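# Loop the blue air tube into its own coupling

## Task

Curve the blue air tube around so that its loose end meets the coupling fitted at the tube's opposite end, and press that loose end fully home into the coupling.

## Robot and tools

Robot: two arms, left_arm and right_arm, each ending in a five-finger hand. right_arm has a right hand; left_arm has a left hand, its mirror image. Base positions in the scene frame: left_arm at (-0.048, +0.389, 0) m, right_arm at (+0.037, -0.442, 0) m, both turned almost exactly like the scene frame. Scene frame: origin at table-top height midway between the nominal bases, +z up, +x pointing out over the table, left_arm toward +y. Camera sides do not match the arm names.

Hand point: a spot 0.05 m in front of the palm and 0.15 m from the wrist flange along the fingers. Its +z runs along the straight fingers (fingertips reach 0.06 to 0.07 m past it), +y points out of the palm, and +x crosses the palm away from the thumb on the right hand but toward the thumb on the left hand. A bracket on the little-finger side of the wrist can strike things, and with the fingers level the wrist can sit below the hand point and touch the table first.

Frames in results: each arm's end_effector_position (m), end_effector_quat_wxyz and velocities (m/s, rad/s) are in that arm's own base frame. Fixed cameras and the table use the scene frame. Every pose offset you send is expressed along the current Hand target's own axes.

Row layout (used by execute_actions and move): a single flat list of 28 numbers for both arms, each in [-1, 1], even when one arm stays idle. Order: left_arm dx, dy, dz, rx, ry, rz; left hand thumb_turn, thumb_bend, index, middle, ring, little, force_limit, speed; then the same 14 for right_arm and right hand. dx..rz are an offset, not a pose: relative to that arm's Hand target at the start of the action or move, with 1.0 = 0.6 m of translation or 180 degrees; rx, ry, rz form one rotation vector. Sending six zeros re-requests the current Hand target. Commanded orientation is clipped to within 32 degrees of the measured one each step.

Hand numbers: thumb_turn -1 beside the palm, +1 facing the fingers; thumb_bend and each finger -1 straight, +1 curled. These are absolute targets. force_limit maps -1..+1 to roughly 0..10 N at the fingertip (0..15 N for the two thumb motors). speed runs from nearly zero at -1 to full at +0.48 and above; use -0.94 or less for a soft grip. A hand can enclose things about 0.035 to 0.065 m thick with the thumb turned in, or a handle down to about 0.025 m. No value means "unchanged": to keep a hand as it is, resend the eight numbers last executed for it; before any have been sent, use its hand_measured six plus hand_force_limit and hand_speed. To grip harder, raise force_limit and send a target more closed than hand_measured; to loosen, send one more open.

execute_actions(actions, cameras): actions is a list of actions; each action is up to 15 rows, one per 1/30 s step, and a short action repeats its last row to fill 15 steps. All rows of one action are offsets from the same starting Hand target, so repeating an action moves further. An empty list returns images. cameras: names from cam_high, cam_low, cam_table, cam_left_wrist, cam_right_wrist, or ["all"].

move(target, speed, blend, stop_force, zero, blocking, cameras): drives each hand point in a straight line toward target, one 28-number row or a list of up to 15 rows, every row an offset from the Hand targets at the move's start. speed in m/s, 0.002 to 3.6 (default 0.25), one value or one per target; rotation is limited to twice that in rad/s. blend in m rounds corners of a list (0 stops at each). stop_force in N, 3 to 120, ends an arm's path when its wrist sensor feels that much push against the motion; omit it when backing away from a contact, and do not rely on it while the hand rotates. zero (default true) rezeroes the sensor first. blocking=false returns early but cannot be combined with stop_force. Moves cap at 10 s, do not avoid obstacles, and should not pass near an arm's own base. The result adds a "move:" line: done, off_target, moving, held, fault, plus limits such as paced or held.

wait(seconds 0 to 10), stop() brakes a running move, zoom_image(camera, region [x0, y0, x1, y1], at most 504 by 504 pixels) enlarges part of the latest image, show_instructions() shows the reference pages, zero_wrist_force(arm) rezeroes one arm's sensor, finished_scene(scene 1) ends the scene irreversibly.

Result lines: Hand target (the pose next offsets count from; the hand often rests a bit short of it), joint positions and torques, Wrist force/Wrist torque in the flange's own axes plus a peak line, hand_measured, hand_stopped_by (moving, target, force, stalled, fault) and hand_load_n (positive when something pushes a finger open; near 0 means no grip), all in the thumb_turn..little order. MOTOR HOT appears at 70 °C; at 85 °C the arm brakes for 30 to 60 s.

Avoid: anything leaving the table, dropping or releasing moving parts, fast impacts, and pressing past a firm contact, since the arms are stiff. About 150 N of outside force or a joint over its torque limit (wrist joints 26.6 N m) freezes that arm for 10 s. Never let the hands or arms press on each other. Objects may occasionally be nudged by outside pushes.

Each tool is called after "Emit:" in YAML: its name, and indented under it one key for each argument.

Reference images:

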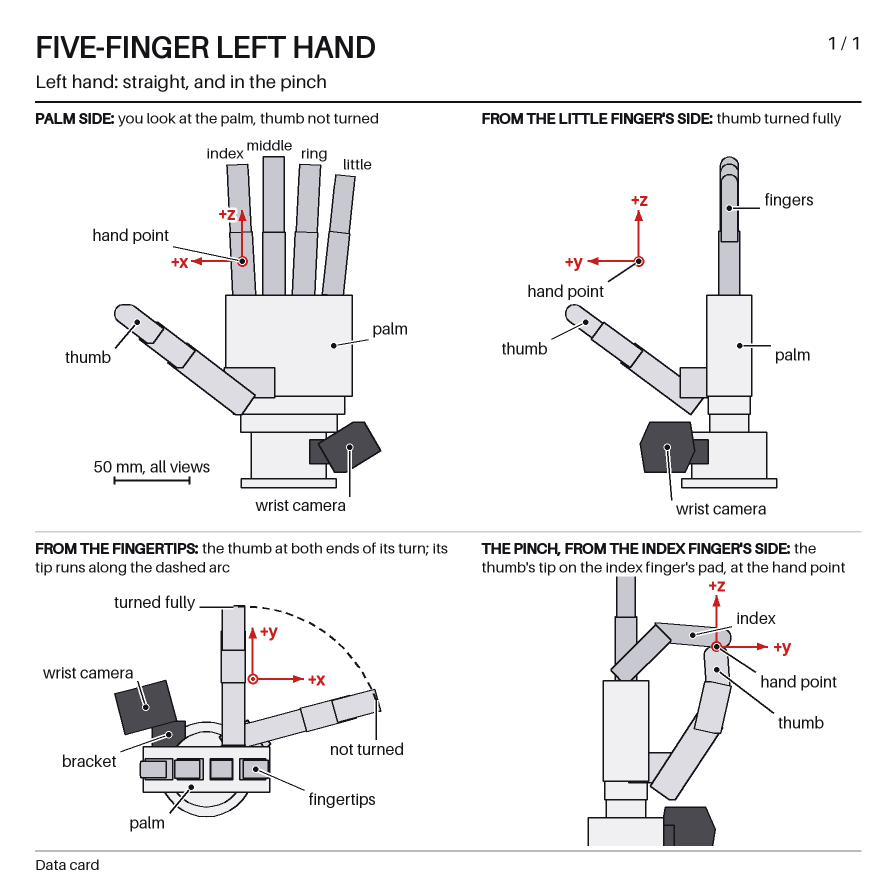

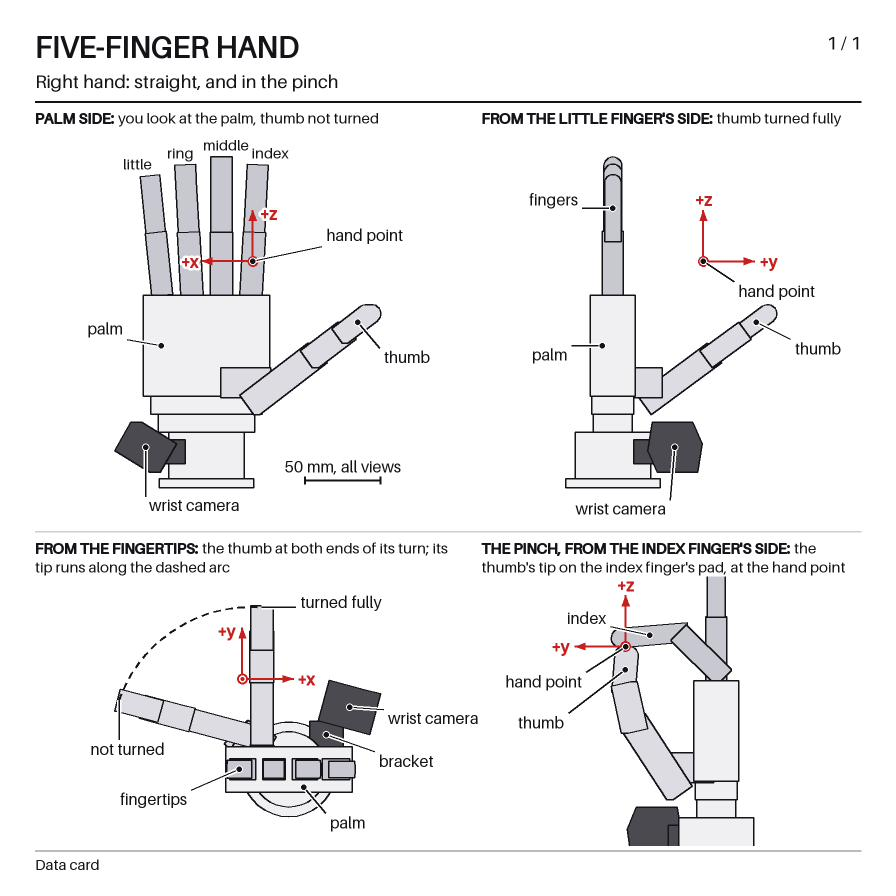

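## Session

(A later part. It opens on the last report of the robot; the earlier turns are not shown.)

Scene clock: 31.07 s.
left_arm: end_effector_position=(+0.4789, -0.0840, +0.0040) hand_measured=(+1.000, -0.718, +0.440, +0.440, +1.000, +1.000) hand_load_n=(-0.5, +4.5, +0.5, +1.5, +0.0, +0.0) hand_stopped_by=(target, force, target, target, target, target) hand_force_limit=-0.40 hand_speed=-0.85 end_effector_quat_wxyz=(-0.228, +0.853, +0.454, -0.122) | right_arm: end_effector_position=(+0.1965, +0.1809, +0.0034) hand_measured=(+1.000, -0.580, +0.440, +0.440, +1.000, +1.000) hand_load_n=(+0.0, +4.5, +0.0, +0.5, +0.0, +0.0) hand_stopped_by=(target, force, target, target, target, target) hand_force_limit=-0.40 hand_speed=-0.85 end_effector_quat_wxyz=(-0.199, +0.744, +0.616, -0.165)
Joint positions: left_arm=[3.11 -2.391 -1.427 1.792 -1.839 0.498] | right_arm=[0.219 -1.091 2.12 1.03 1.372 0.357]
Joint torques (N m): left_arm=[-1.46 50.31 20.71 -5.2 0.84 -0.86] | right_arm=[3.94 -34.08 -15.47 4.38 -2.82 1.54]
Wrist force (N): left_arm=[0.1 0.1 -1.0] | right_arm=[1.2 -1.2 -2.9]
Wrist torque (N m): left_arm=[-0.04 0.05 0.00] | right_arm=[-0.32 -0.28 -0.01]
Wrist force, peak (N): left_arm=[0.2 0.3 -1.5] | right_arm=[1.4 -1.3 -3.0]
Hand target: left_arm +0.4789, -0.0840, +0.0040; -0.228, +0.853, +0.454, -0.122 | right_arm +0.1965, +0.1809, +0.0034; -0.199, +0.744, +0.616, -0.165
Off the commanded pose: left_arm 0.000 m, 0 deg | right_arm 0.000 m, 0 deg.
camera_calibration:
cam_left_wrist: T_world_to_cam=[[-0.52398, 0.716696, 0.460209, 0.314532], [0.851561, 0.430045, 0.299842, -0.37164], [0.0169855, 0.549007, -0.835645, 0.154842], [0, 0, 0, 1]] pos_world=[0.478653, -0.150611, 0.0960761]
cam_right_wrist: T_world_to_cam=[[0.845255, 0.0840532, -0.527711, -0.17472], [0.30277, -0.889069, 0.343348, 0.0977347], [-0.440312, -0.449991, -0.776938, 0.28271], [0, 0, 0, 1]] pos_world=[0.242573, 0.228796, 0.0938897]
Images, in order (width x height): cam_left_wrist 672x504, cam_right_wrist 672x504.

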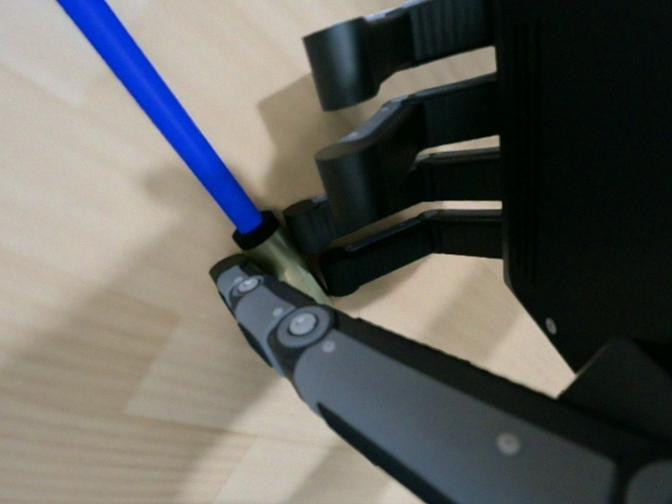

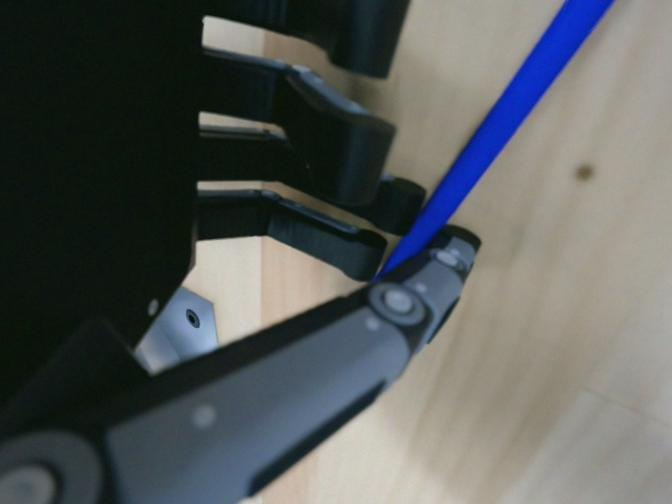

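Emit:
execute_actions:
  actions:
    - [[0,0,0,0,0,0,1,0.1,0.7,0.7,1,1,0.2,-0.85,0,0,0,0,0,0,1,0.1,0.7,0.7,1,1,0.2,-0.85]]
  cameras: ["cam_left_wrist", "cam_right_wrist"]

Scene clock: 32.13 s.
left_arm: end_effector_position=(+0.4789, -0.0840, +0.0040) hand_measured=(+1.000, -0.708, +0.700, +0.700, +1.000, +1.000) hand_load_n=(+0.0, +0.0, +0.0, +0.0, +0.0, +0.0) hand_stopped_by=(target, force, target, target, target, target) hand_force_limit=0.20 hand_speed=-0.85 end_effector_quat_wxyz=(-0.228, +0.853, +0.454, -0.122) | right_arm: end_effector_position=(+0.1965, +0.1809, +0.0034) hand_measured=(+1.000, -0.572, +0.700, +0.700, +1.000, +1.000) hand_load_n=(-0.5, +4.5, +0.0, +0.5, +0.0, +0.0) hand_stopped_by=(target, force, target, target, target, target) hand_force_limit=0.20 hand_speed=-0.85 end_effector_quat_wxyz=(-0.199, +0.744, +0.616, -0.165)
Joint positions: left_arm=[3.11 -2.391 -1.427 1.792 -1.839 0.498] | right_arm=[0.219 -1.091 2.12 1.03 1.372 0.357]
Joint torques (N m): left_arm=[-4.55 49.27 20.91 -4.97 0.22 -1.58] | right_arm=[5.95 -30 -10.12 3.32 -2.4 2.11]
Wrist force (N): left_arm=[-0.1 0.5 -0.1] | right_arm=[1.5 -0.8 -4.6]
Wrist torque (N m): left_arm=[0.01 0.07 -0.01] | right_arm=[-0.32 -0.27 -0.01]
Wrist force, peak (N): left_arm=[0.3 -0.1 -1.2] | right_arm=[1.5 -0.8 -4.6]
Hand target: left_arm +0.4789, -0.0840, +0.0040; -0.228, +0.853, +0.454, -0.122 | right_arm +0.1965, +0.1809, +0.0034; -0.199, +0.744, +0.616, -0.165
Off the commanded pose: left_arm 0.000 m, 0 deg | right_arm 0.000 m, 0 deg.
camera_calibration:
cam_left_wrist: T_world_to_cam=[[-0.523942, 0.716715, 0.460222, 0.314515], [0.851585, 0.430012, 0.299821, -0.371655], [0.0169855, 0.549007, -0.835645, 0.154842], [0, 0, 0, 1]] pos_world=[0.478653, -0.150611, 0.0960761]
cam_right_wrist: T_world_to_cam=[[0.845217, 0.084015, -0.527777, -0.174696], [0.302756, -0.889082, 0.343324, 0.0977433], [-0.440393, -0.449971, -0.776904, 0.282722], [0, 0, 0, 1]] pos_world=[0.242573, 0.228796, 0.0938897]
Images, in order (width x height): cam_left_wrist 672x504, cam_right_wrist 672x504.

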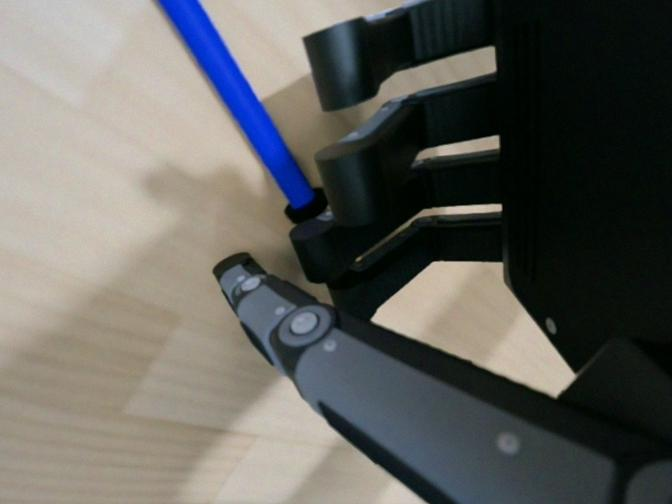

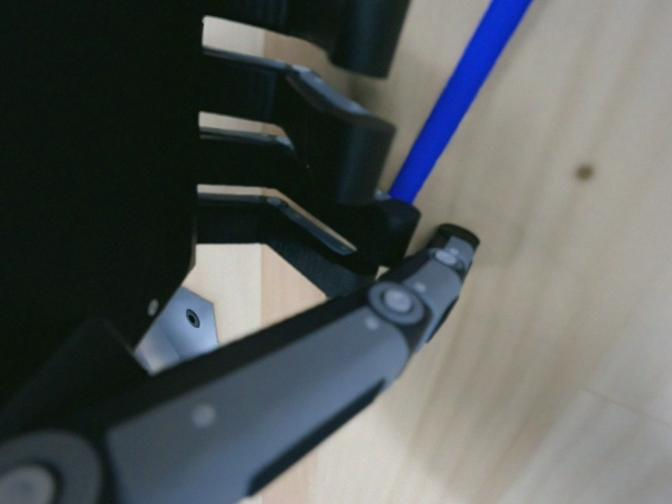

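Emit:
execute_actions:
  actions:
    - [[0,0,0,0,0,0,1,-0.9,0.7,0.7,1,1,0.2,0,0,0,0,0,0,0,1,-0.9,0.7,0.7,1,1,0.2,0]]
  cameras: []

Emit:
move:
  target: [0, -0.0167, -0.0289, 0,0,0, 1, -0.9, 0.7, 0.7, 1, 1, 0.2, 0.0, 0,-0.0167,-0.0289,0,0,0,1,-0.9,0.7,0.7,1,1,0.2,0.0]
  speed: 0.05
  cameras: ["cam_table", "cam_left_wrist", "cam_right_wrist"]

Scene clock: 33.23 s.
left_arm: end_effector_position=(+0.4789, -0.0840, +0.0040) hand_measured=(+1.000, -0.900, +0.700, +0.700, +1.000, +1.000) hand_load_n=(+0.0, +0.0, +0.0, +0.0, +0.0, +0.0) hand_stopped_by=(target, target, target, target, target, target) hand_force_limit=0.20 hand_speed=0.00 end_effector_quat_wxyz=(-0.228, +0.853, +0.454, -0.122) | right_arm: end_effector_position=(+0.1965, +0.1809, +0.0034) hand_measured=(+1.000, -0.900, +0.700, +0.700, +1.000, +1.000) hand_load_n=(+0.0, +0.0, +0.0, +0.0, +0.0, +0.0) hand_stopped_by=(target, target, target, target, target, target) hand_force_limit=0.20 hand_speed=0.00 end_effector_quat_wxyz=(-0.199, +0.744, +0.616, -0.165)
Joint positions: left_arm=[3.11 -2.391 -1.427 1.792 -1.839 0.498] | right_arm=[0.219 -1.091 2.12 1.03 1.372 0.357]
Joint torques (N m): left_arm=[-7.47 48.61 19.29 -4.47 -0.99 -1.85] | right_arm=[6.25 -27.16 -7 1.98 -2.55 2.12]
Wrist force (N): left_arm=[0.1 0.6 0.1] | right_arm=[1.2 -1.3 -0.4]
Wrist torque (N m): left_arm=[0.01 0.06 0.00] | right_arm=[-0.24 -0.32 -0.02]
Wrist force, peak (N): left_arm=[0.3 0.7 0.0] | right_arm=[1.5 -0.6 -4.6]
Hand target: left_arm +0.4789, -0.0840, +0.0040; -0.228, +0.853, +0.454, -0.122 | right_arm +0.1965, +0.1809, +0.0034; -0.199, +0.744, +0.616, -0.165
Off the commanded pose: left_arm 0.000 m, 0 deg | right_arm 0.000 m, 0 deg.
No camera images: "cameras" was empty.

Scene clock: 34.00 s.
left_arm: end_effector_position=(+0.4790, -0.0839, +0.0242) hand_measured=(+1.000, -0.900, +0.700, +0.700, +1.000, +1.000) hand_load_n=(+0.0, +0.0, +0.0, +0.0, +0.0, +0.5) hand_stopped_by=(target, target, target, target, target, target) hand_force_limit=0.20 hand_speed=0.00 end_effector_quat_wxyz=(-0.228, +0.853, +0.454, -0.122) end_effector_velocity=(+0.000, +0.000, -0.002) end_effector_angular_velocity=(+0.000, -0.002, +0.000) | right_arm: end_effector_position=(+0.1966, +0.1809, +0.0235) hand_measured=(+1.000, -0.900, +0.700, +0.700, +1.000, +1.000) hand_load_n=(+0.0, +0.0, +0.0, +0.0, +0.0, +0.0) hand_stopped_by=(target, target, target, target, target, target) hand_force_limit=0.20 hand_speed=0.00 end_effector_quat_wxyz=(-0.199, +0.744, +0.616, -0.165) end_effector_velocity=(+0.001, +0.000, -0.002) end_effector_angular_velocity=(+0.000, -0.003, +0.000)
Joint positions: left_arm=[3.11 -2.361 -1.421 1.756 -1.839 0.498] | right_arm=[0.219 -1.137 2.113 1.083 1.372 0.357]
Joint velocities: left_arm=[-0.001 -0.002 -0.001 0.005 0 0] | right_arm=[0 0.004 0 -0.007 0 0]
Joint torques (N m): left_arm=[-2.39 37.11 11.36 -0.47 -1.06 -0.19] | right_arm=[6.93 -23.16 -6.07 1.37 -2.76 2.17]
Wrist force (N): left_arm=[-0.1 0.6 0.0] | right_arm=[1.1 -1.1 -0.5]
Wrist torque (N m): left_arm=[0.02 0.09 -0.02] | right_arm=[-0.22 -0.31 -0.02]
Wrist force, peak (N): left_arm=[0.2 0.9 0.4] | right_arm=[1.3 -1.5 -0.4]
Hand target: left_arm +0.4789, -0.0839, +0.0241; -0.228, +0.853, +0.454, -0.122 | right_arm +0.1965, +0.1809, +0.0235; -0.199, +0.744, +0.616, -0.165
Off the commanded pose: left_arm 0.000 m, 0 deg | right_arm 0.000 m, 0 deg.
move: done
camera_calibration:
cam_left_wrist: T_world_to_cam=[[-0.523979, 0.716724, 0.460165, 0.305291], [0.85156, 0.429998, 0.299914, -0.377682], [0.0170855, 0.549006, -0.835643, 0.17159], [0, 0, 0, 1]] pos_world=[0.478653, -0.150611, 0.116176]
cam_right_wrist: T_world_to_cam=[[0.845341, 0.0840399, -0.527576, -0.164147], [0.302696, -0.889078, 0.343388, 0.0908486], [-0.440198, -0.449975, -0.777012, 0.298304], [0, 0, 0, 1]] pos_world=[0.242573, 0.228796, 0.11399]
Images, in order (width x height): cam_table 672x504, cam_left_wrist 672x504, cam_right_wrist 672x504.

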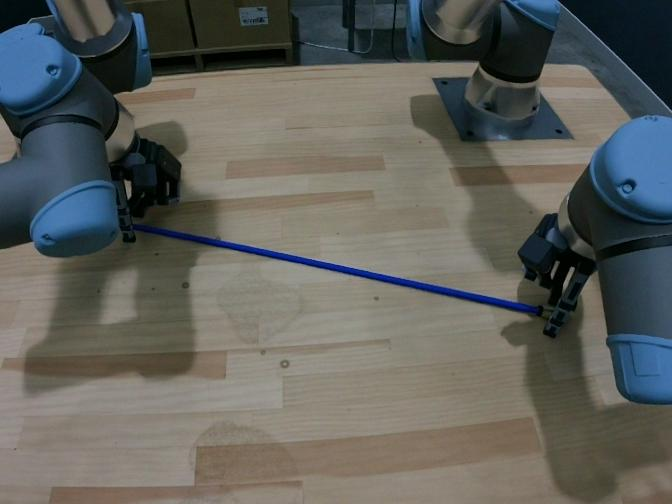

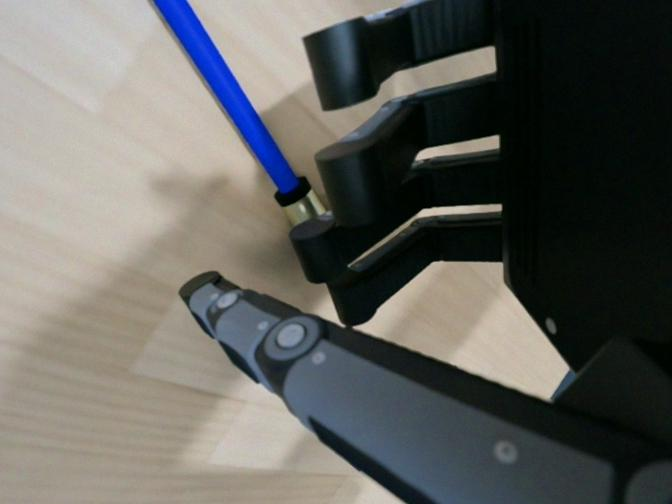

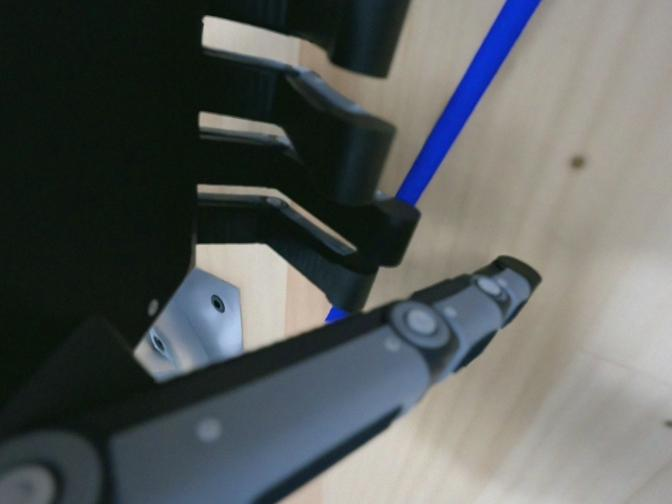

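Emit:
move:
  target: [0, -0.0361, 0.0208, 0,0,0, 1, -0.9, 0.44, 0.44, 1, 1, 0.2, 0.0, 0,-0.0361,0.0208,0,0,0,1,-0.9,0.44,0.44,1,1,0.2,0.0]
  speed: 0.1
  cameras: ["cam_left_wrist", "cam_right_wrist"]

Scene clock: 35.70 s.
left_arm: end_effector_position=(+0.4582, -0.0699, +0.0241) hand_measured=(+1.000, -0.900, +0.440, +0.440, +1.000, +1.000) hand_load_n=(+0.0, +0.0, +0.0, +0.0, +0.0, +0.0) hand_stopped_by=(target, target, target, target, target, target) hand_force_limit=0.20 hand_speed=0.00 end_effector_quat_wxyz=(-0.228, +0.853, +0.454, -0.122) | right_arm: end_effector_position=(+0.1719, +0.1856, +0.0235) hand_measured=(+1.000, -0.900, +0.440, +0.440, +1.000, +1.000) hand_load_n=(+0.0, -0.5, +0.0, +0.0, +0.0, +0.0) hand_stopped_by=(target, target, target, target, target, target) hand_force_limit=0.20 hand_speed=0.00 end_effector_quat_wxyz=(-0.199, +0.744, +0.616, -0.165)
Joint positions: left_arm=[3.136 -2.315 -1.509 1.805 -1.851 0.523] | right_arm=[0.253 -1.166 2.162 1.056 1.356 0.388]
Joint torques (N m): left_arm=[-10.14 37.29 17.67 -5.66 1.1 -2.1] | right_arm=[-9.63 -20.32 -15.91 4.55 2.52 -2.3]
Wrist force (N): left_arm=[-0.1 0.4 -0.2] | right_arm=[1.3 -1.1 -0.2]
Wrist torque (N m): left_arm=[0.01 0.07 -0.09] | right_arm=[-0.24 -0.34 0.03]
Wrist force, peak (N): left_arm=[-0.1 1.1 0.0] | right_arm=[1.4 -1.5 -0.2]
Hand target: left_arm +0.4582, -0.0700, +0.0241; -0.228, +0.853, +0.454, -0.122 | right_arm +0.1719, +0.1855, +0.0235; -0.199, +0.744, +0.616, -0.165
Off the commanded pose: left_arm 0.000 m, 0 deg | right_arm 0.000 m, 0 deg.
move: done
camera_calibration:
cam_left_wrist: T_world_to_cam=[[-0.524018, 0.716705, 0.460152, 0.284473], [0.851536, 0.43003, 0.299935, -0.366032], [0.0170855, 0.549007, -0.835643, 0.164174], [0, 0, 0, 1]] pos_world=[0.457953, -0.136611, 0.116076]
cam_right_wrist: T_world_to_cam=[[0.845208, 0.0840582, -0.527786, -0.143613], [0.302755, -0.889118, 0.343232, 0.102519], [-0.440413, -0.449892, -0.776939, 0.289565], [0, 0, 0, 1]] pos_world=[0.217872, 0.233496, 0.11399]
Images, in order (width x height): cam_left_wrist 672x504, cam_right_wrist 672x504.

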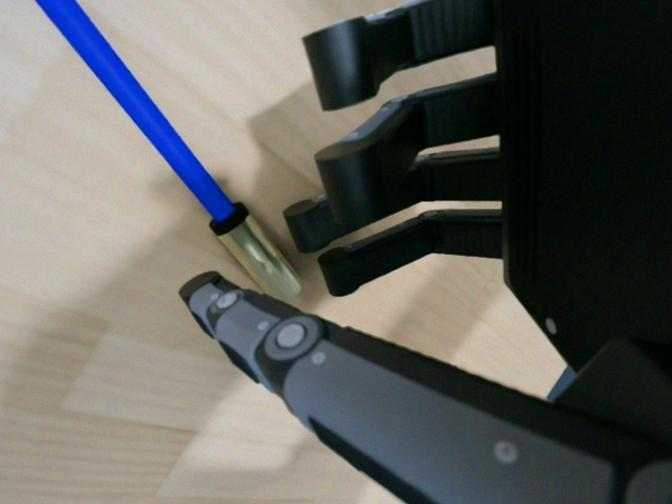

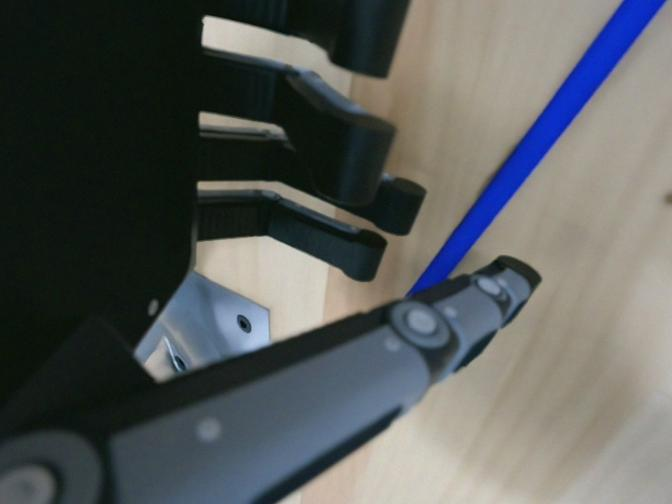

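Emit:
move:
  target: [0, 0.0167, 0.0289, 0,0,0, 1, -0.9, 0.44, 0.44, 1, 1, 0.2, 0.0, 0,0.0163,0.0282,0,0,0,1,-0.9,0.44,0.44,1,1,0.2,0.0]
  speed: 0.05
  stop_force: 4
  cameras: []

Emit:
execute_actions:
  actions:
    - [[0,0,0,0,0,0,1,0.0,0.44,0.44,1,1,0.0,-0.88,0,0,0,0,0,0,1,0.0,0.44,0.44,1,1,0.0,-0.88]]
  cameras: ["cam_left_wrist", "cam_right_wrist"]

Scene clock: 38.80 s.
left_arm: end_effector_position=(+0.4582, -0.0700, +0.0041) hand_measured=(+1.000, -0.900, +0.440, +0.440, +1.000, +1.000) hand_load_n=(+0.0, +0.0, +0.0, +0.0, +0.0, +0.0) hand_stopped_by=(target, target, target, target, target, target) hand_force_limit=0.20 hand_speed=0.00 end_effector_quat_wxyz=(-0.228, +0.853, +0.454, -0.122) | right_arm: end_effector_position=(+0.1720, +0.1855, +0.0039) hand_measured=(+1.000, -0.900, +0.440, +0.440, +1.000, +1.000) hand_load_n=(+0.0, -0.5, +0.5, +0.0, +0.0, +0.0) hand_stopped_by=(target, target, target, target, target, target) hand_force_limit=0.20 hand_speed=0.00 end_effector_quat_wxyz=(-0.199, +0.744, +0.616, -0.165)
Joint positions: left_arm=[3.136 -2.346 -1.515 1.842 -1.851 0.523] | right_arm=[0.253 -1.119 2.17 1.002 1.356 0.388]
Joint torques (N m): left_arm=[-9.62 50.99 22.67 -5.77 1.03 -1.64] | right_arm=[-8.42 -31.74 -16.09 1.73 2.54 -2.04]
Wrist force (N): left_arm=[0.1 0.5 0.0] | right_arm=[1.0 -1.3 -0.5]
Wrist torque (N m): left_arm=[0.02 0.05 -0.05] | right_arm=[-0.24 -0.29 0.02]
Wrist force, peak (N): left_arm=[-0.1 0.8 0.5] | right_arm=[1.7 -1.1 -0.3]
Hand target: left_arm +0.4582, -0.0700, +0.0041; -0.228, +0.853, +0.454, -0.122 | right_arm +0.1720, +0.1855, +0.0039; -0.199, +0.744, +0.616, -0.165
Off the commanded pose: left_arm 0.000 m, 0 deg | right_arm 0.000 m, 0 deg.
move: done
No camera images: "cameras" was empty.

Scene clock: 41.07 s.
left_arm: end_effector_position=(+0.4582, -0.0700, +0.0041) hand_measured=(+1.000, -0.706, +0.440, +0.440, +1.000, +1.000) hand_load_n=(-1.0, +8.0, +0.5, +2.0, +0.0, +0.0) hand_stopped_by=(target, force, target, target, target, target) hand_force_limit=0.00 hand_speed=-0.88 end_effector_quat_wxyz=(-0.228, +0.853, +0.454, -0.122) | right_arm: end_effector_position=(+0.1720, +0.1855, +0.0039) hand_measured=(+1.000, -0.554, +0.440, +0.440, +1.000, +1.000) hand_load_n=(-2.0, +7.5, +0.0, +2.0, +0.5, +0.0) hand_stopped_by=(target, force, target, target, target, target) hand_force_limit=0.00 hand_speed=-0.88 end_effector_quat_wxyz=(-0.199, +0.744, +0.616, -0.165)
Joint positions: left_arm=[3.136 -2.346 -1.515 1.842 -1.851 0.523] | right_arm=[0.253 -1.119 2.17 1.002 1.356 0.388]
Joint torques (N m): left_arm=[-9.02 47.5 21.41 -5.3 1.01 -1] | right_arm=[-3.73 -33.61 -15.3 1.52 1.95 -0.71]
Wrist force (N): left_arm=[0.4 -0.2 -1.7] | right_arm=[1.0 -1.5 -0.5]
Wrist torque (N m): left_arm=[-0.04 -0.01 -0.03] | right_arm=[-0.24 -0.31 0.04]
Wrist force, peak (N): left_arm=[0.3 -0.2 -2.1] | right_arm=[1.6 -1.1 -0.5]
Hand target: left_arm +0.4582, -0.0700, +0.0041; -0.228, +0.853, +0.454, -0.122 | right_arm +0.1720, +0.1855, +0.0039; -0.199, +0.744, +0.616, -0.165
Off the commanded pose: left_arm 0.000 m, 0 deg | right_arm 0.000 m, 0 deg.
camera_calibration:
cam_left_wrist: T_world_to_cam=[[-0.52398, 0.716696, 0.460209, 0.293724], [0.851561, 0.430045, 0.299842, -0.359991], [0.0169855, 0.549007, -0.835645, 0.147563], [0, 0, 0, 1]] pos_world=[0.457953, -0.136711, 0.0960761]
cam_right_wrist: T_world_to_cam=[[0.845217, 0.084015, -0.527777, -0.154026], [0.302756, -0.889082, 0.343324, 0.109109], [-0.440393, -0.449971, -0.776904, 0.274347], [0, 0, 0, 1]] pos_world=[0.217973, 0.233396, 0.0943897]
Images, in order (width x height): cam_left_wrist 672x504, cam_right_wrist 672x504.

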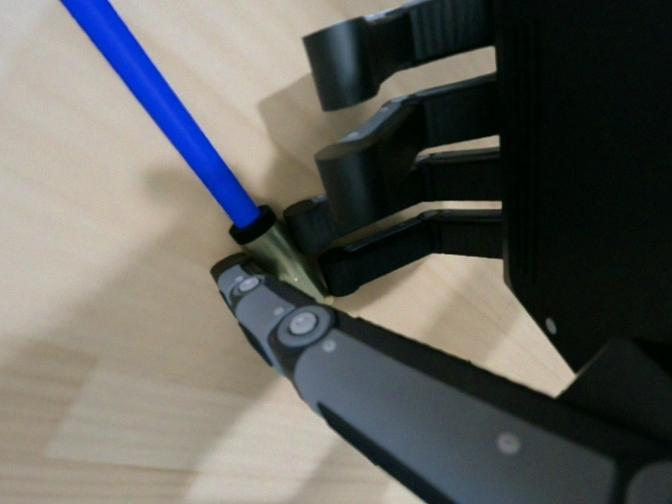

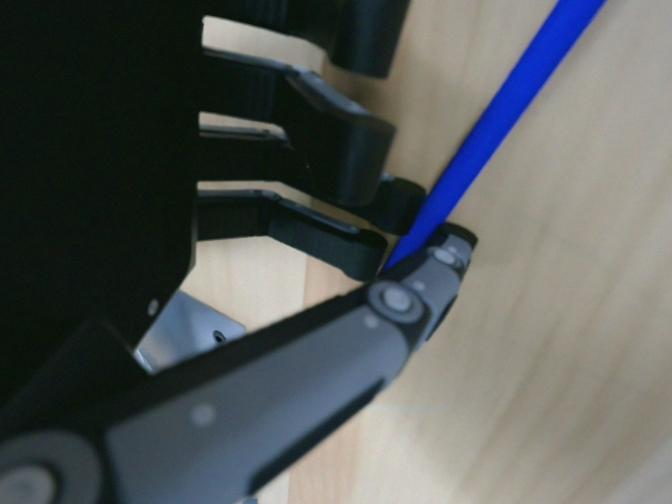

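Emit:
move:
  target: [0, -0.025, -0.0433, 0,0,0, 1, 0.0, 0.44, 0.44, 1, 1, 0.0, -0.88, 0,-0.025,-0.0433,0,0,0,1,0.0,0.44,0.44,1,1,0.0,-0.88]
  speed: 0.05
  cameras: ["cam_table", "cam_low", "cam_left_wrist", "cam_right_wrist"]

Scene clock: 42.10 s.
left_arm: end_effector_position=(+0.4583, -0.0700, +0.0341) hand_measured=(+1.000, -0.706, +0.440, +0.440, +1.000, +1.000) hand_load_n=(-1.5, +7.5, +0.0, +3.5, +0.0, +0.0) hand_stopped_by=(target, force, target, target, target, target) hand_force_limit=0.00 hand_speed=-0.88 end_effector_quat_wxyz=(-0.228, +0.853, +0.454, -0.122) | right_arm: end_effector_position=(+0.1721, +0.1855, +0.0339) hand_measured=(+1.000, -0.554, +0.440, +0.440, +1.000, +1.000) hand_load_n=(-1.5, +6.5, +0.0, +2.0, +0.0, +0.0) hand_stopped_by=(target, force, target, target, target, target) hand_force_limit=0.00 hand_speed=-0.88 end_effector_quat_wxyz=(-0.199, +0.744, +0.616, -0.165)
Joint positions: left_arm=[3.136 -2.301 -1.504 1.786 -1.851 0.523] | right_arm=[0.253 -1.191 2.157 1.086 1.356 0.388]
Joint torques (N m): left_arm=[1.11 34.93 7.63 -0.61 -0.47 1.7] | right_arm=[-0.06 -18.84 2.17 1.1 1.66 0.47]
Wrist force (N): left_arm=[-0.4 0.9 0.3] | right_arm=[2.0 -0.8 -0.3]
Wrist torque (N m): left_arm=[0.04 0.07 -0.06] | right_arm=[-0.22 -0.36 0.04]
Wrist force, peak (N): left_arm=[0.2 -0.2 -1.9] | right_arm=[1.9 -1.3 -0.8]
Hand target: left_arm +0.4582, -0.0700, +0.0341; -0.228, +0.853, +0.454, -0.122 | right_arm +0.1720, +0.1855, +0.0339; -0.199, +0.744, +0.616, -0.165
Off the commanded pose: left_arm 0.000 m, 0 deg | right_arm 0.000 m, 0 deg.
move: done
camera_calibration:
cam_left_wrist: T_world_to_cam=[[-0.524017, 0.716734, 0.460108, 0.279906], [0.851534, 0.429984, 0.300006, -0.369033], [0.0171854, 0.549006, -0.835642, 0.172623], [0, 0, 0, 1]] pos_world=[0.457953, -0.136711, 0.126176]
cam_right_wrist: T_world_to_cam=[[0.845378, 0.0840781, -0.52751, -0.138369], [0.30271, -0.889064, 0.343412, 0.0988629], [-0.440117, -0.449995, -0.777047, 0.297706], [0, 0, 0, 1]] pos_world=[0.218073, 0.233496, 0.12439]
Images, in order (width x height): cam_low 672x504, cam_table 672x504, cam_left_wrist 672x504, cam_right_wrist 672x504.

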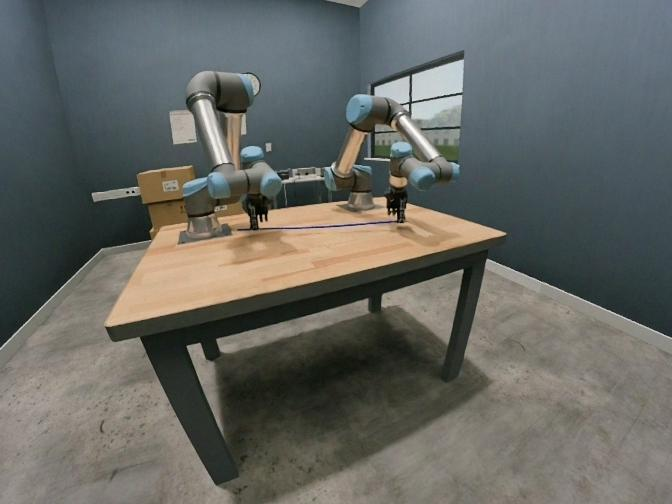

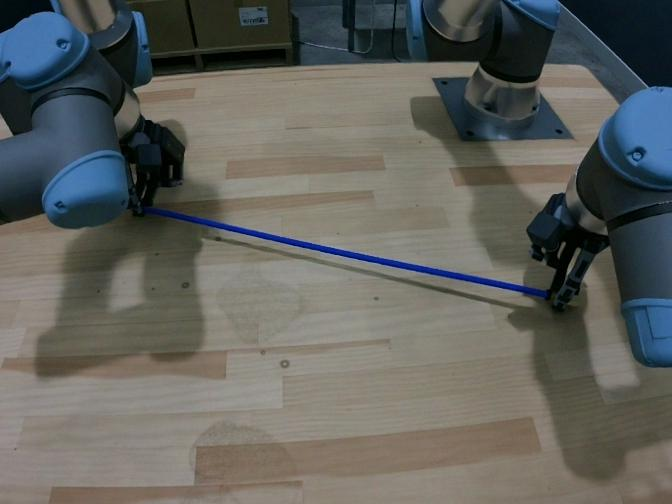

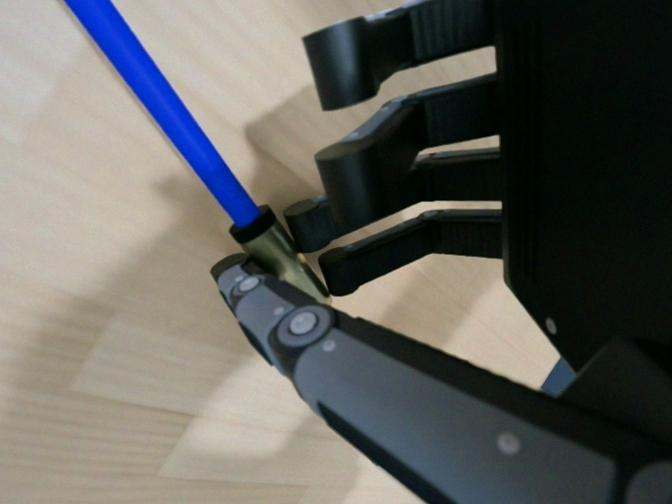

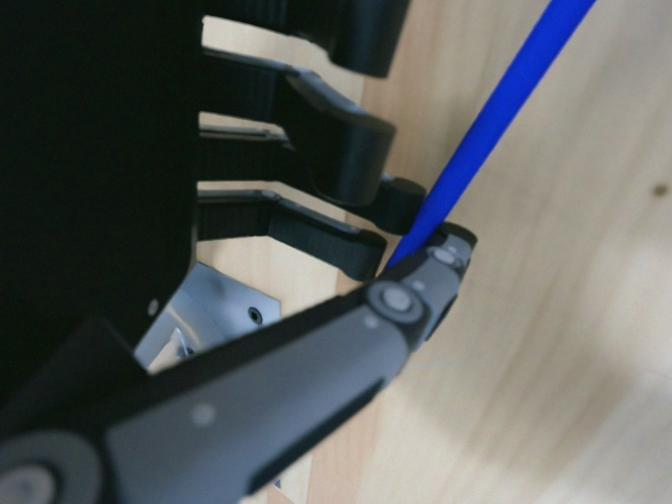

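Emit:
move:
  target: [0, 0.025, 0.0433, 0,0,0, 1, 0.0, 0.44, 0.44, 1, 1, 0.0, -0.88, 0,0.025,0.0433,0,0,0,1,0.0,0.44,0.44,1,1,0.0,-0.88]
  speed: 0.05
  cameras: []

Emit:
execute_actions:
  actions:
    - [[0,0,0,0,0,0,1,0.0,0.44,0.44,1,1,0.0,-0.88,0,0,0,0,0,0,1,-0.8,0.44,0.44,1,1,0.0,-0.5]]
  cameras: ["cam_right_wrist"]

Scene clock: 44.93 s.
left_arm: end_effector_position=(+0.4581, -0.0700, +0.0040) hand_measured=(+1.000, -0.706, +0.440, +0.440, +1.000, +1.000) hand_load_n=(-1.0, +7.5, +0.0, +1.5, +0.0, +0.0) hand_stopped_by=(target, force, target, target, target, target) hand_force_limit=0.00 hand_speed=-0.88 end_effector_quat_wxyz=(-0.228, +0.853, +0.454, -0.122) | right_arm: end_effector_position=(+0.1719, +0.1855, +0.0039) hand_measured=(+1.000, -0.554, +0.440, +0.440, +1.000, +1.000) hand_load_n=(-1.5, +6.5, +0.0, +0.5, +0.0, +0.0) hand_stopped_by=(target, force, target, target, target, target) hand_force_limit=0.00 hand_speed=-0.88 end_effector_quat_wxyz=(-0.199, +0.744, +0.616, -0.165)
Joint positions: left_arm=[3.136 -2.346 -1.516 1.842 -1.851 0.523] | right_arm=[0.253 -1.119 2.17 1.002 1.356 0.388]
Joint torques (N m): left_arm=[0.1 49.75 18.29 -5.51 0.3 -0.52] | right_arm=[5.25 -32.72 -10.52 4.54 0.59 0.93]
Wrist force (N): left_arm=[-0.4 -0.1 -2.1] | right_arm=[1.5 -1.9 -2.2]
Wrist torque (N m): left_arm=[-0.01 0.05 -0.05] | right_arm=[-0.30 -0.32 0.04]
Wrist force, peak (N): left_arm=[-0.2 -1.6 -7.0] | right_arm=[0.6 -5.0 -7.6]
Hand target: left_arm +0.4582, -0.0700, +0.0041; -0.228, +0.853, +0.454, -0.122 | right_arm +0.1720, +0.1855, +0.0039; -0.199, +0.744, +0.616, -0.165
Off the commanded pose: left_arm 0.000 m, 0 deg | right_arm 0.000 m, 0 deg.
move: done
No camera images: "cameras" was empty.

Scene clock: 45.63 s.
left_arm: end_effector_position=(+0.4582, -0.0700, +0.0041) hand_measured=(+1.000, -0.706, +0.440, +0.440, +1.000, +1.000) hand_load_n=(-1.0, +7.5, +0.0, +2.0, +0.0, +0.0) hand_stopped_by=(target, force, target, target, target, target) hand_force_limit=0.00 hand_speed=-0.88 end_effector_quat_wxyz=(-0.228, +0.853, +0.454, -0.122) | right_arm: end_effector_position=(+0.1720, +0.1855, +0.0039) hand_measured=(+1.000, -0.800, +0.440, +0.440, +1.000, +1.000) hand_load_n=(+0.0, +0.0, +0.0, +0.0, +0.0, +0.0) hand_stopped_by=(target, target, target, target, target, target) hand_force_limit=0.00 hand_speed=-0.50 end_effector_quat_wxyz=(-0.199, +0.744, +0.616, -0.165)
Joint positions: left_arm=[3.136 -2.346 -1.515 1.842 -1.851 0.523] | right_arm=[0.253 -1.119 2.17 1.002 1.356 0.388]
Joint torques (N m): left_arm=[-8.56 50.76 21.99 -5.41 0.93 -2.1] | right_arm=[5.48 -25.18 -16.74 2.36 0.65 0.75]
Wrist force (N): left_arm=[-0.1 -0.1 -1.2] | right_arm=[1.3 -1.2 -0.2]
Wrist torque (N m): left_arm=[-0.02 0.02 -0.03] | right_arm=[-0.24 -0.33 0.05]
Wrist force, peak (N): left_arm=[0.0 0.0 -2.1] | right_arm=[1.6 -1.8 -2.0]
Hand target: left_arm +0.4582, -0.0700, +0.0041; -0.228, +0.853, +0.454, -0.122 | right_arm +0.1720, +0.1855, +0.0039; -0.199, +0.744, +0.616, -0.165
Off the commanded pose: left_arm 0.000 m, 0 deg | right_arm 0.000 m, 0 deg.
camera_calibration:
cam_right_wrist: T_world_to_cam=[[0.845217, 0.084015, -0.527777, -0.154026], [0.302756, -0.889082, 0.343324, 0.109109], [-0.440393, -0.449971, -0.776904, 0.274347], [0, 0, 0, 1]] pos_world=[0.217973, 0.233396, 0.0943897]
Images, in order (width x height): cam_right_wrist 672x504.

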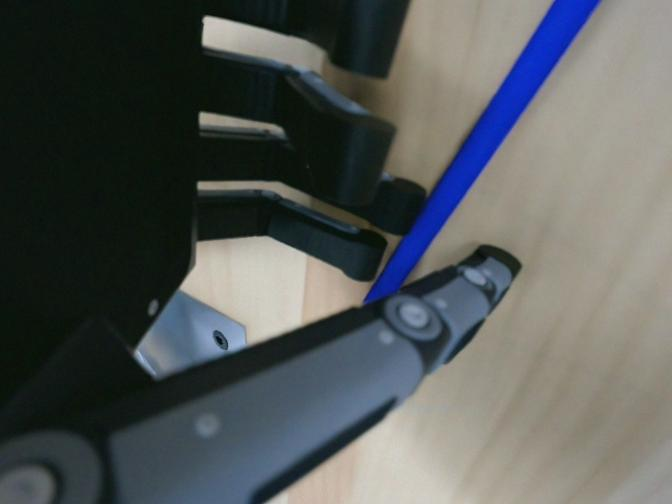

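Emit:
move:
  target: [0,0,0, 0,0,0, 1, 0.0, 0.44, 0.44, 1, 1, 0.0, -0.88, 0.0488,0.0032,-0.0018,0,0,0,1,-0.8,0.44,0.44,1,1,0.0,-0.5]
  speed: 0.06
  cameras: []

Emit:
execute_actions:
  actions:
    - [[0,0,0,0,0,0,1,0.0,0.44,0.44,1,1,0.0,-0.88,0,0,0,0,0,0,1,0.01,0.44,0.44,1,1,0.2,-0.85]]
  cameras: ["cam_right_wrist", "cam_table"]

Scene clock: 46.73 s.
left_arm: end_effector_position=(+0.4582, -0.0700, +0.0041) hand_measured=(+1.000, -0.706, +0.440, +0.440, +1.000, +1.000) hand_load_n=(-1.0, +7.5, +0.0, +2.0, +0.0, +0.0) hand_stopped_by=(target, force, target, target, target, target) hand_force_limit=0.00 hand_speed=-0.88 end_effector_quat_wxyz=(-0.228, +0.853, +0.454, -0.122) | right_arm: end_effector_position=(+0.1795, +0.2139, +0.0039) hand_measured=(+1.000, -0.800, +0.440, +0.440, +1.000, +1.000) hand_load_n=(+0.0, +0.0, +0.0, +0.0, +0.0, +0.0) hand_stopped_by=(target, target, target, target, target, target) hand_force_limit=0.00 hand_speed=-0.50 end_effector_quat_wxyz=(-0.199, +0.744, +0.616, -0.165)
Joint positions: left_arm=[3.136 -2.346 -1.515 1.842 -1.851 0.523] | right_arm=[0.335 -1.084 2.093 1.026 1.319 0.462]
Joint torques (N m): left_arm=[-8.9 50.3 22.62 -5.25 0.76 -2.23] | right_arm=[-9.56 -35.82 1.9 0.81 2.56 -2.57]
Wrist force (N): left_arm=[-0.1 -0.1 -1.2] | right_arm=[1.5 -1.1 -0.4]
Wrist torque (N m): left_arm=[-0.01 0.02 -0.03] | right_arm=[-0.22 -0.37 0.10]
Wrist force, peak (N): left_arm=[-0.1 -0.1 -1.4] | right_arm=[2.0 -1.0 -0.3]
Hand target: left_arm +0.4582, -0.0700, +0.0041; -0.228, +0.853, +0.454, -0.122 | right_arm +0.1796, +0.2139, +0.0039; -0.199, +0.744, +0.616, -0.165
Off the commanded pose: left_arm 0.000 m, 0 deg | right_arm 0.000 m, 0 deg.
move: done
No camera images: "cameras" was empty.

Scene clock: 48.17 s.
left_arm: end_effector_position=(+0.4582, -0.0700, +0.0041) hand_measured=(+1.000, -0.706, +0.440, +0.440, +1.000, +1.000) hand_load_n=(-1.0, +7.5, +0.0, +2.0, +0.0, +0.0) hand_stopped_by=(target, force, target, target, target, target) hand_force_limit=0.00 hand_speed=-0.88 end_effector_quat_wxyz=(-0.228, +0.853, +0.454, -0.122) | right_arm: end_effector_position=(+0.1796, +0.2139, +0.0039) hand_measured=(+1.000, -0.548, +0.440, +0.440, +1.000, +1.000) hand_load_n=(-1.5, +9.5, +0.0, +2.5, +0.0, +0.0) hand_stopped_by=(target, force, target, target, target, target) hand_force_limit=0.20 hand_speed=-0.85 end_effector_quat_wxyz=(-0.199, +0.744, +0.616, -0.165)
Joint positions: left_arm=[3.136 -2.346 -1.515 1.842 -1.851 0.523] | right_arm=[0.335 -1.084 2.093 1.025 1.319 0.462]
Joint torques (N m): left_arm=[-10.05 50.05 22.35 -5.13 0.89 -2.25] | right_arm=[-11.14 -35.62 3.3 1.08 2.34 0.45]
Wrist force (N): left_arm=[-0.2 -0.1 -1.1] | right_arm=[1.6 -1.0 -0.3]
Wrist torque (N m): left_arm=[-0.02 0.04 -0.03] | right_arm=[-0.23 -0.33 0.10]
Wrist force, peak (N): left_arm=[-0.2 0.2 -1.4] | right_arm=[1.9 -1.2 -0.1]
Hand target: left_arm +0.4582, -0.0700, +0.0041; -0.228, +0.853, +0.454, -0.122 | right_arm +0.1796, +0.2139, +0.0039; -0.199, +0.744, +0.616, -0.165
Off the commanded pose: left_arm 0.000 m, 0 deg | right_arm 0.000 m, 0 deg.
camera_calibration:
cam_right_wrist: T_world_to_cam=[[0.845217, 0.084015, -0.527777, -0.162836], [0.302756, -0.889082, 0.343324, 0.132058], [-0.440393, -0.449971, -0.776904, 0.290473], [0, 0, 0, 1]] pos_world=[0.225573, 0.261796, 0.0943897]
Images, in order (width x height): cam_table 672x504, cam_right_wrist 672x504.

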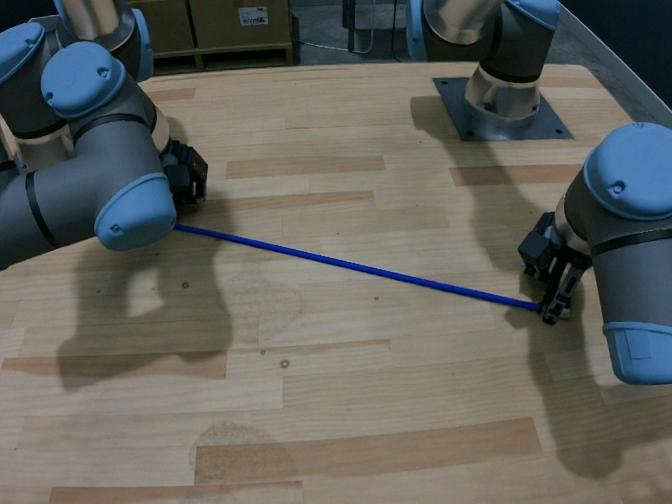

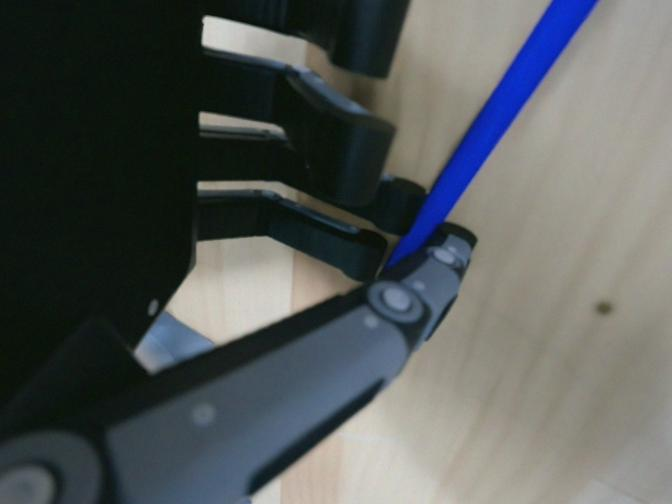

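Emit:
move:
  target: [0,-0.1217,-0.2107, 0,0,0, 1, 0.02, 0.44, 0.44, 1, 1, 0.2, -0.85, 0,-0.1217,-0.2107,0,0,0,1,0.01,0.44,0.44,1,1,0.2,-0.85]
  speed: 0.12
  cameras: ["cam_table", "cam_low", "cam_high"]

Scene clock: 51.50 s.
left_arm: end_effector_position=(+0.4583, -0.0699, +0.1500) hand_measured=(+1.000, -0.696, +0.440, +0.440, +1.000, +1.000) hand_load_n=(-1.5, +9.5, +0.5, +4.5, +0.0, +0.0) hand_stopped_by=(target, force, target, target, target, target) hand_force_limit=0.20 hand_speed=-0.85 end_effector_quat_wxyz=(-0.228, +0.853, +0.454, -0.122) | right_arm: end_effector_position=(+0.1796, +0.2139, +0.1498) hand_measured=(+1.000, -0.548, +0.440, +0.440, +1.000, +1.000) hand_load_n=(-2.0, +9.5, +0.0, +3.0, +0.0, +0.0) hand_stopped_by=(target, force, target, target, target, target) hand_force_limit=0.20 hand_speed=-0.85 end_effector_quat_wxyz=(-0.199, +0.744, +0.616, -0.165)
Joint positions: left_arm=[3.136 -2.158 -1.411 1.55 -1.851 0.523] | right_arm=[0.335 -1.364 1.979 1.419 1.319 0.462]
Joint torques (N m): left_arm=[8.9 40.31 12.68 -3.21 -1.64 0.61] | right_arm=[0.82 -28.86 -5.5 4.24 -2.52 -0.4]
Wrist force (N): left_arm=[-0.8 1.0 0.3] | right_arm=[2.1 -0.9 -0.4]
Wrist torque (N m): left_arm=[0.06 0.09 -0.05] | right_arm=[-0.20 -0.34 0.09]
Wrist force, peak (N): left_arm=[-0.5 1.6 1.5] | right_arm=[2.3 -1.5 -1.5]
Hand target: left_arm +0.4583, -0.0699, +0.1500; -0.228, +0.853, +0.454, -0.122 | right_arm +0.1796, +0.2139, +0.1499; -0.199, +0.744, +0.616, -0.165
Off the commanded pose: left_arm 0.000 m, 0 deg | right_arm 0.000 m, 0 deg.
move: done
Images, in order (width x height): cam_high 672x504, cam_low 672x504, cam_table 672x504.

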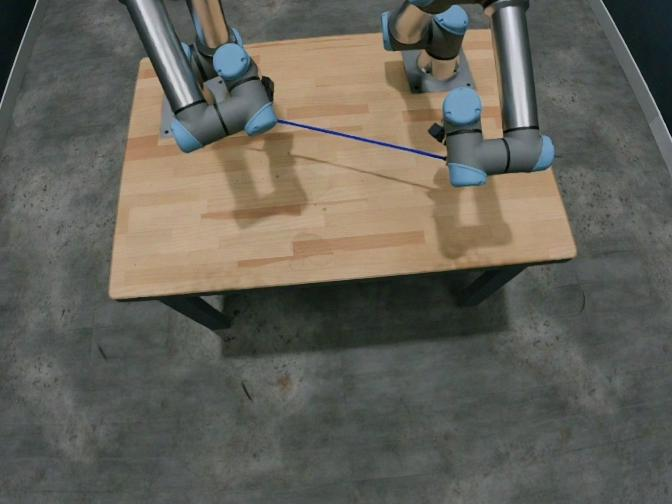

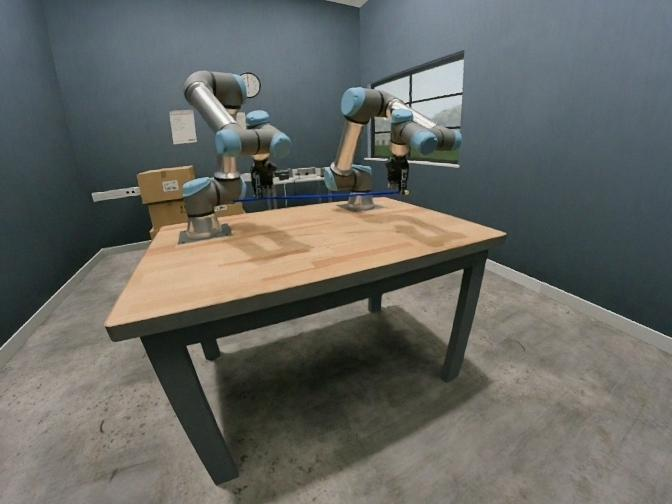

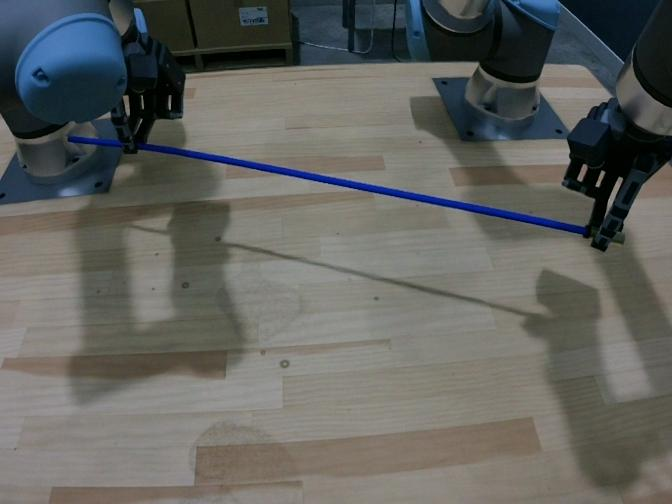

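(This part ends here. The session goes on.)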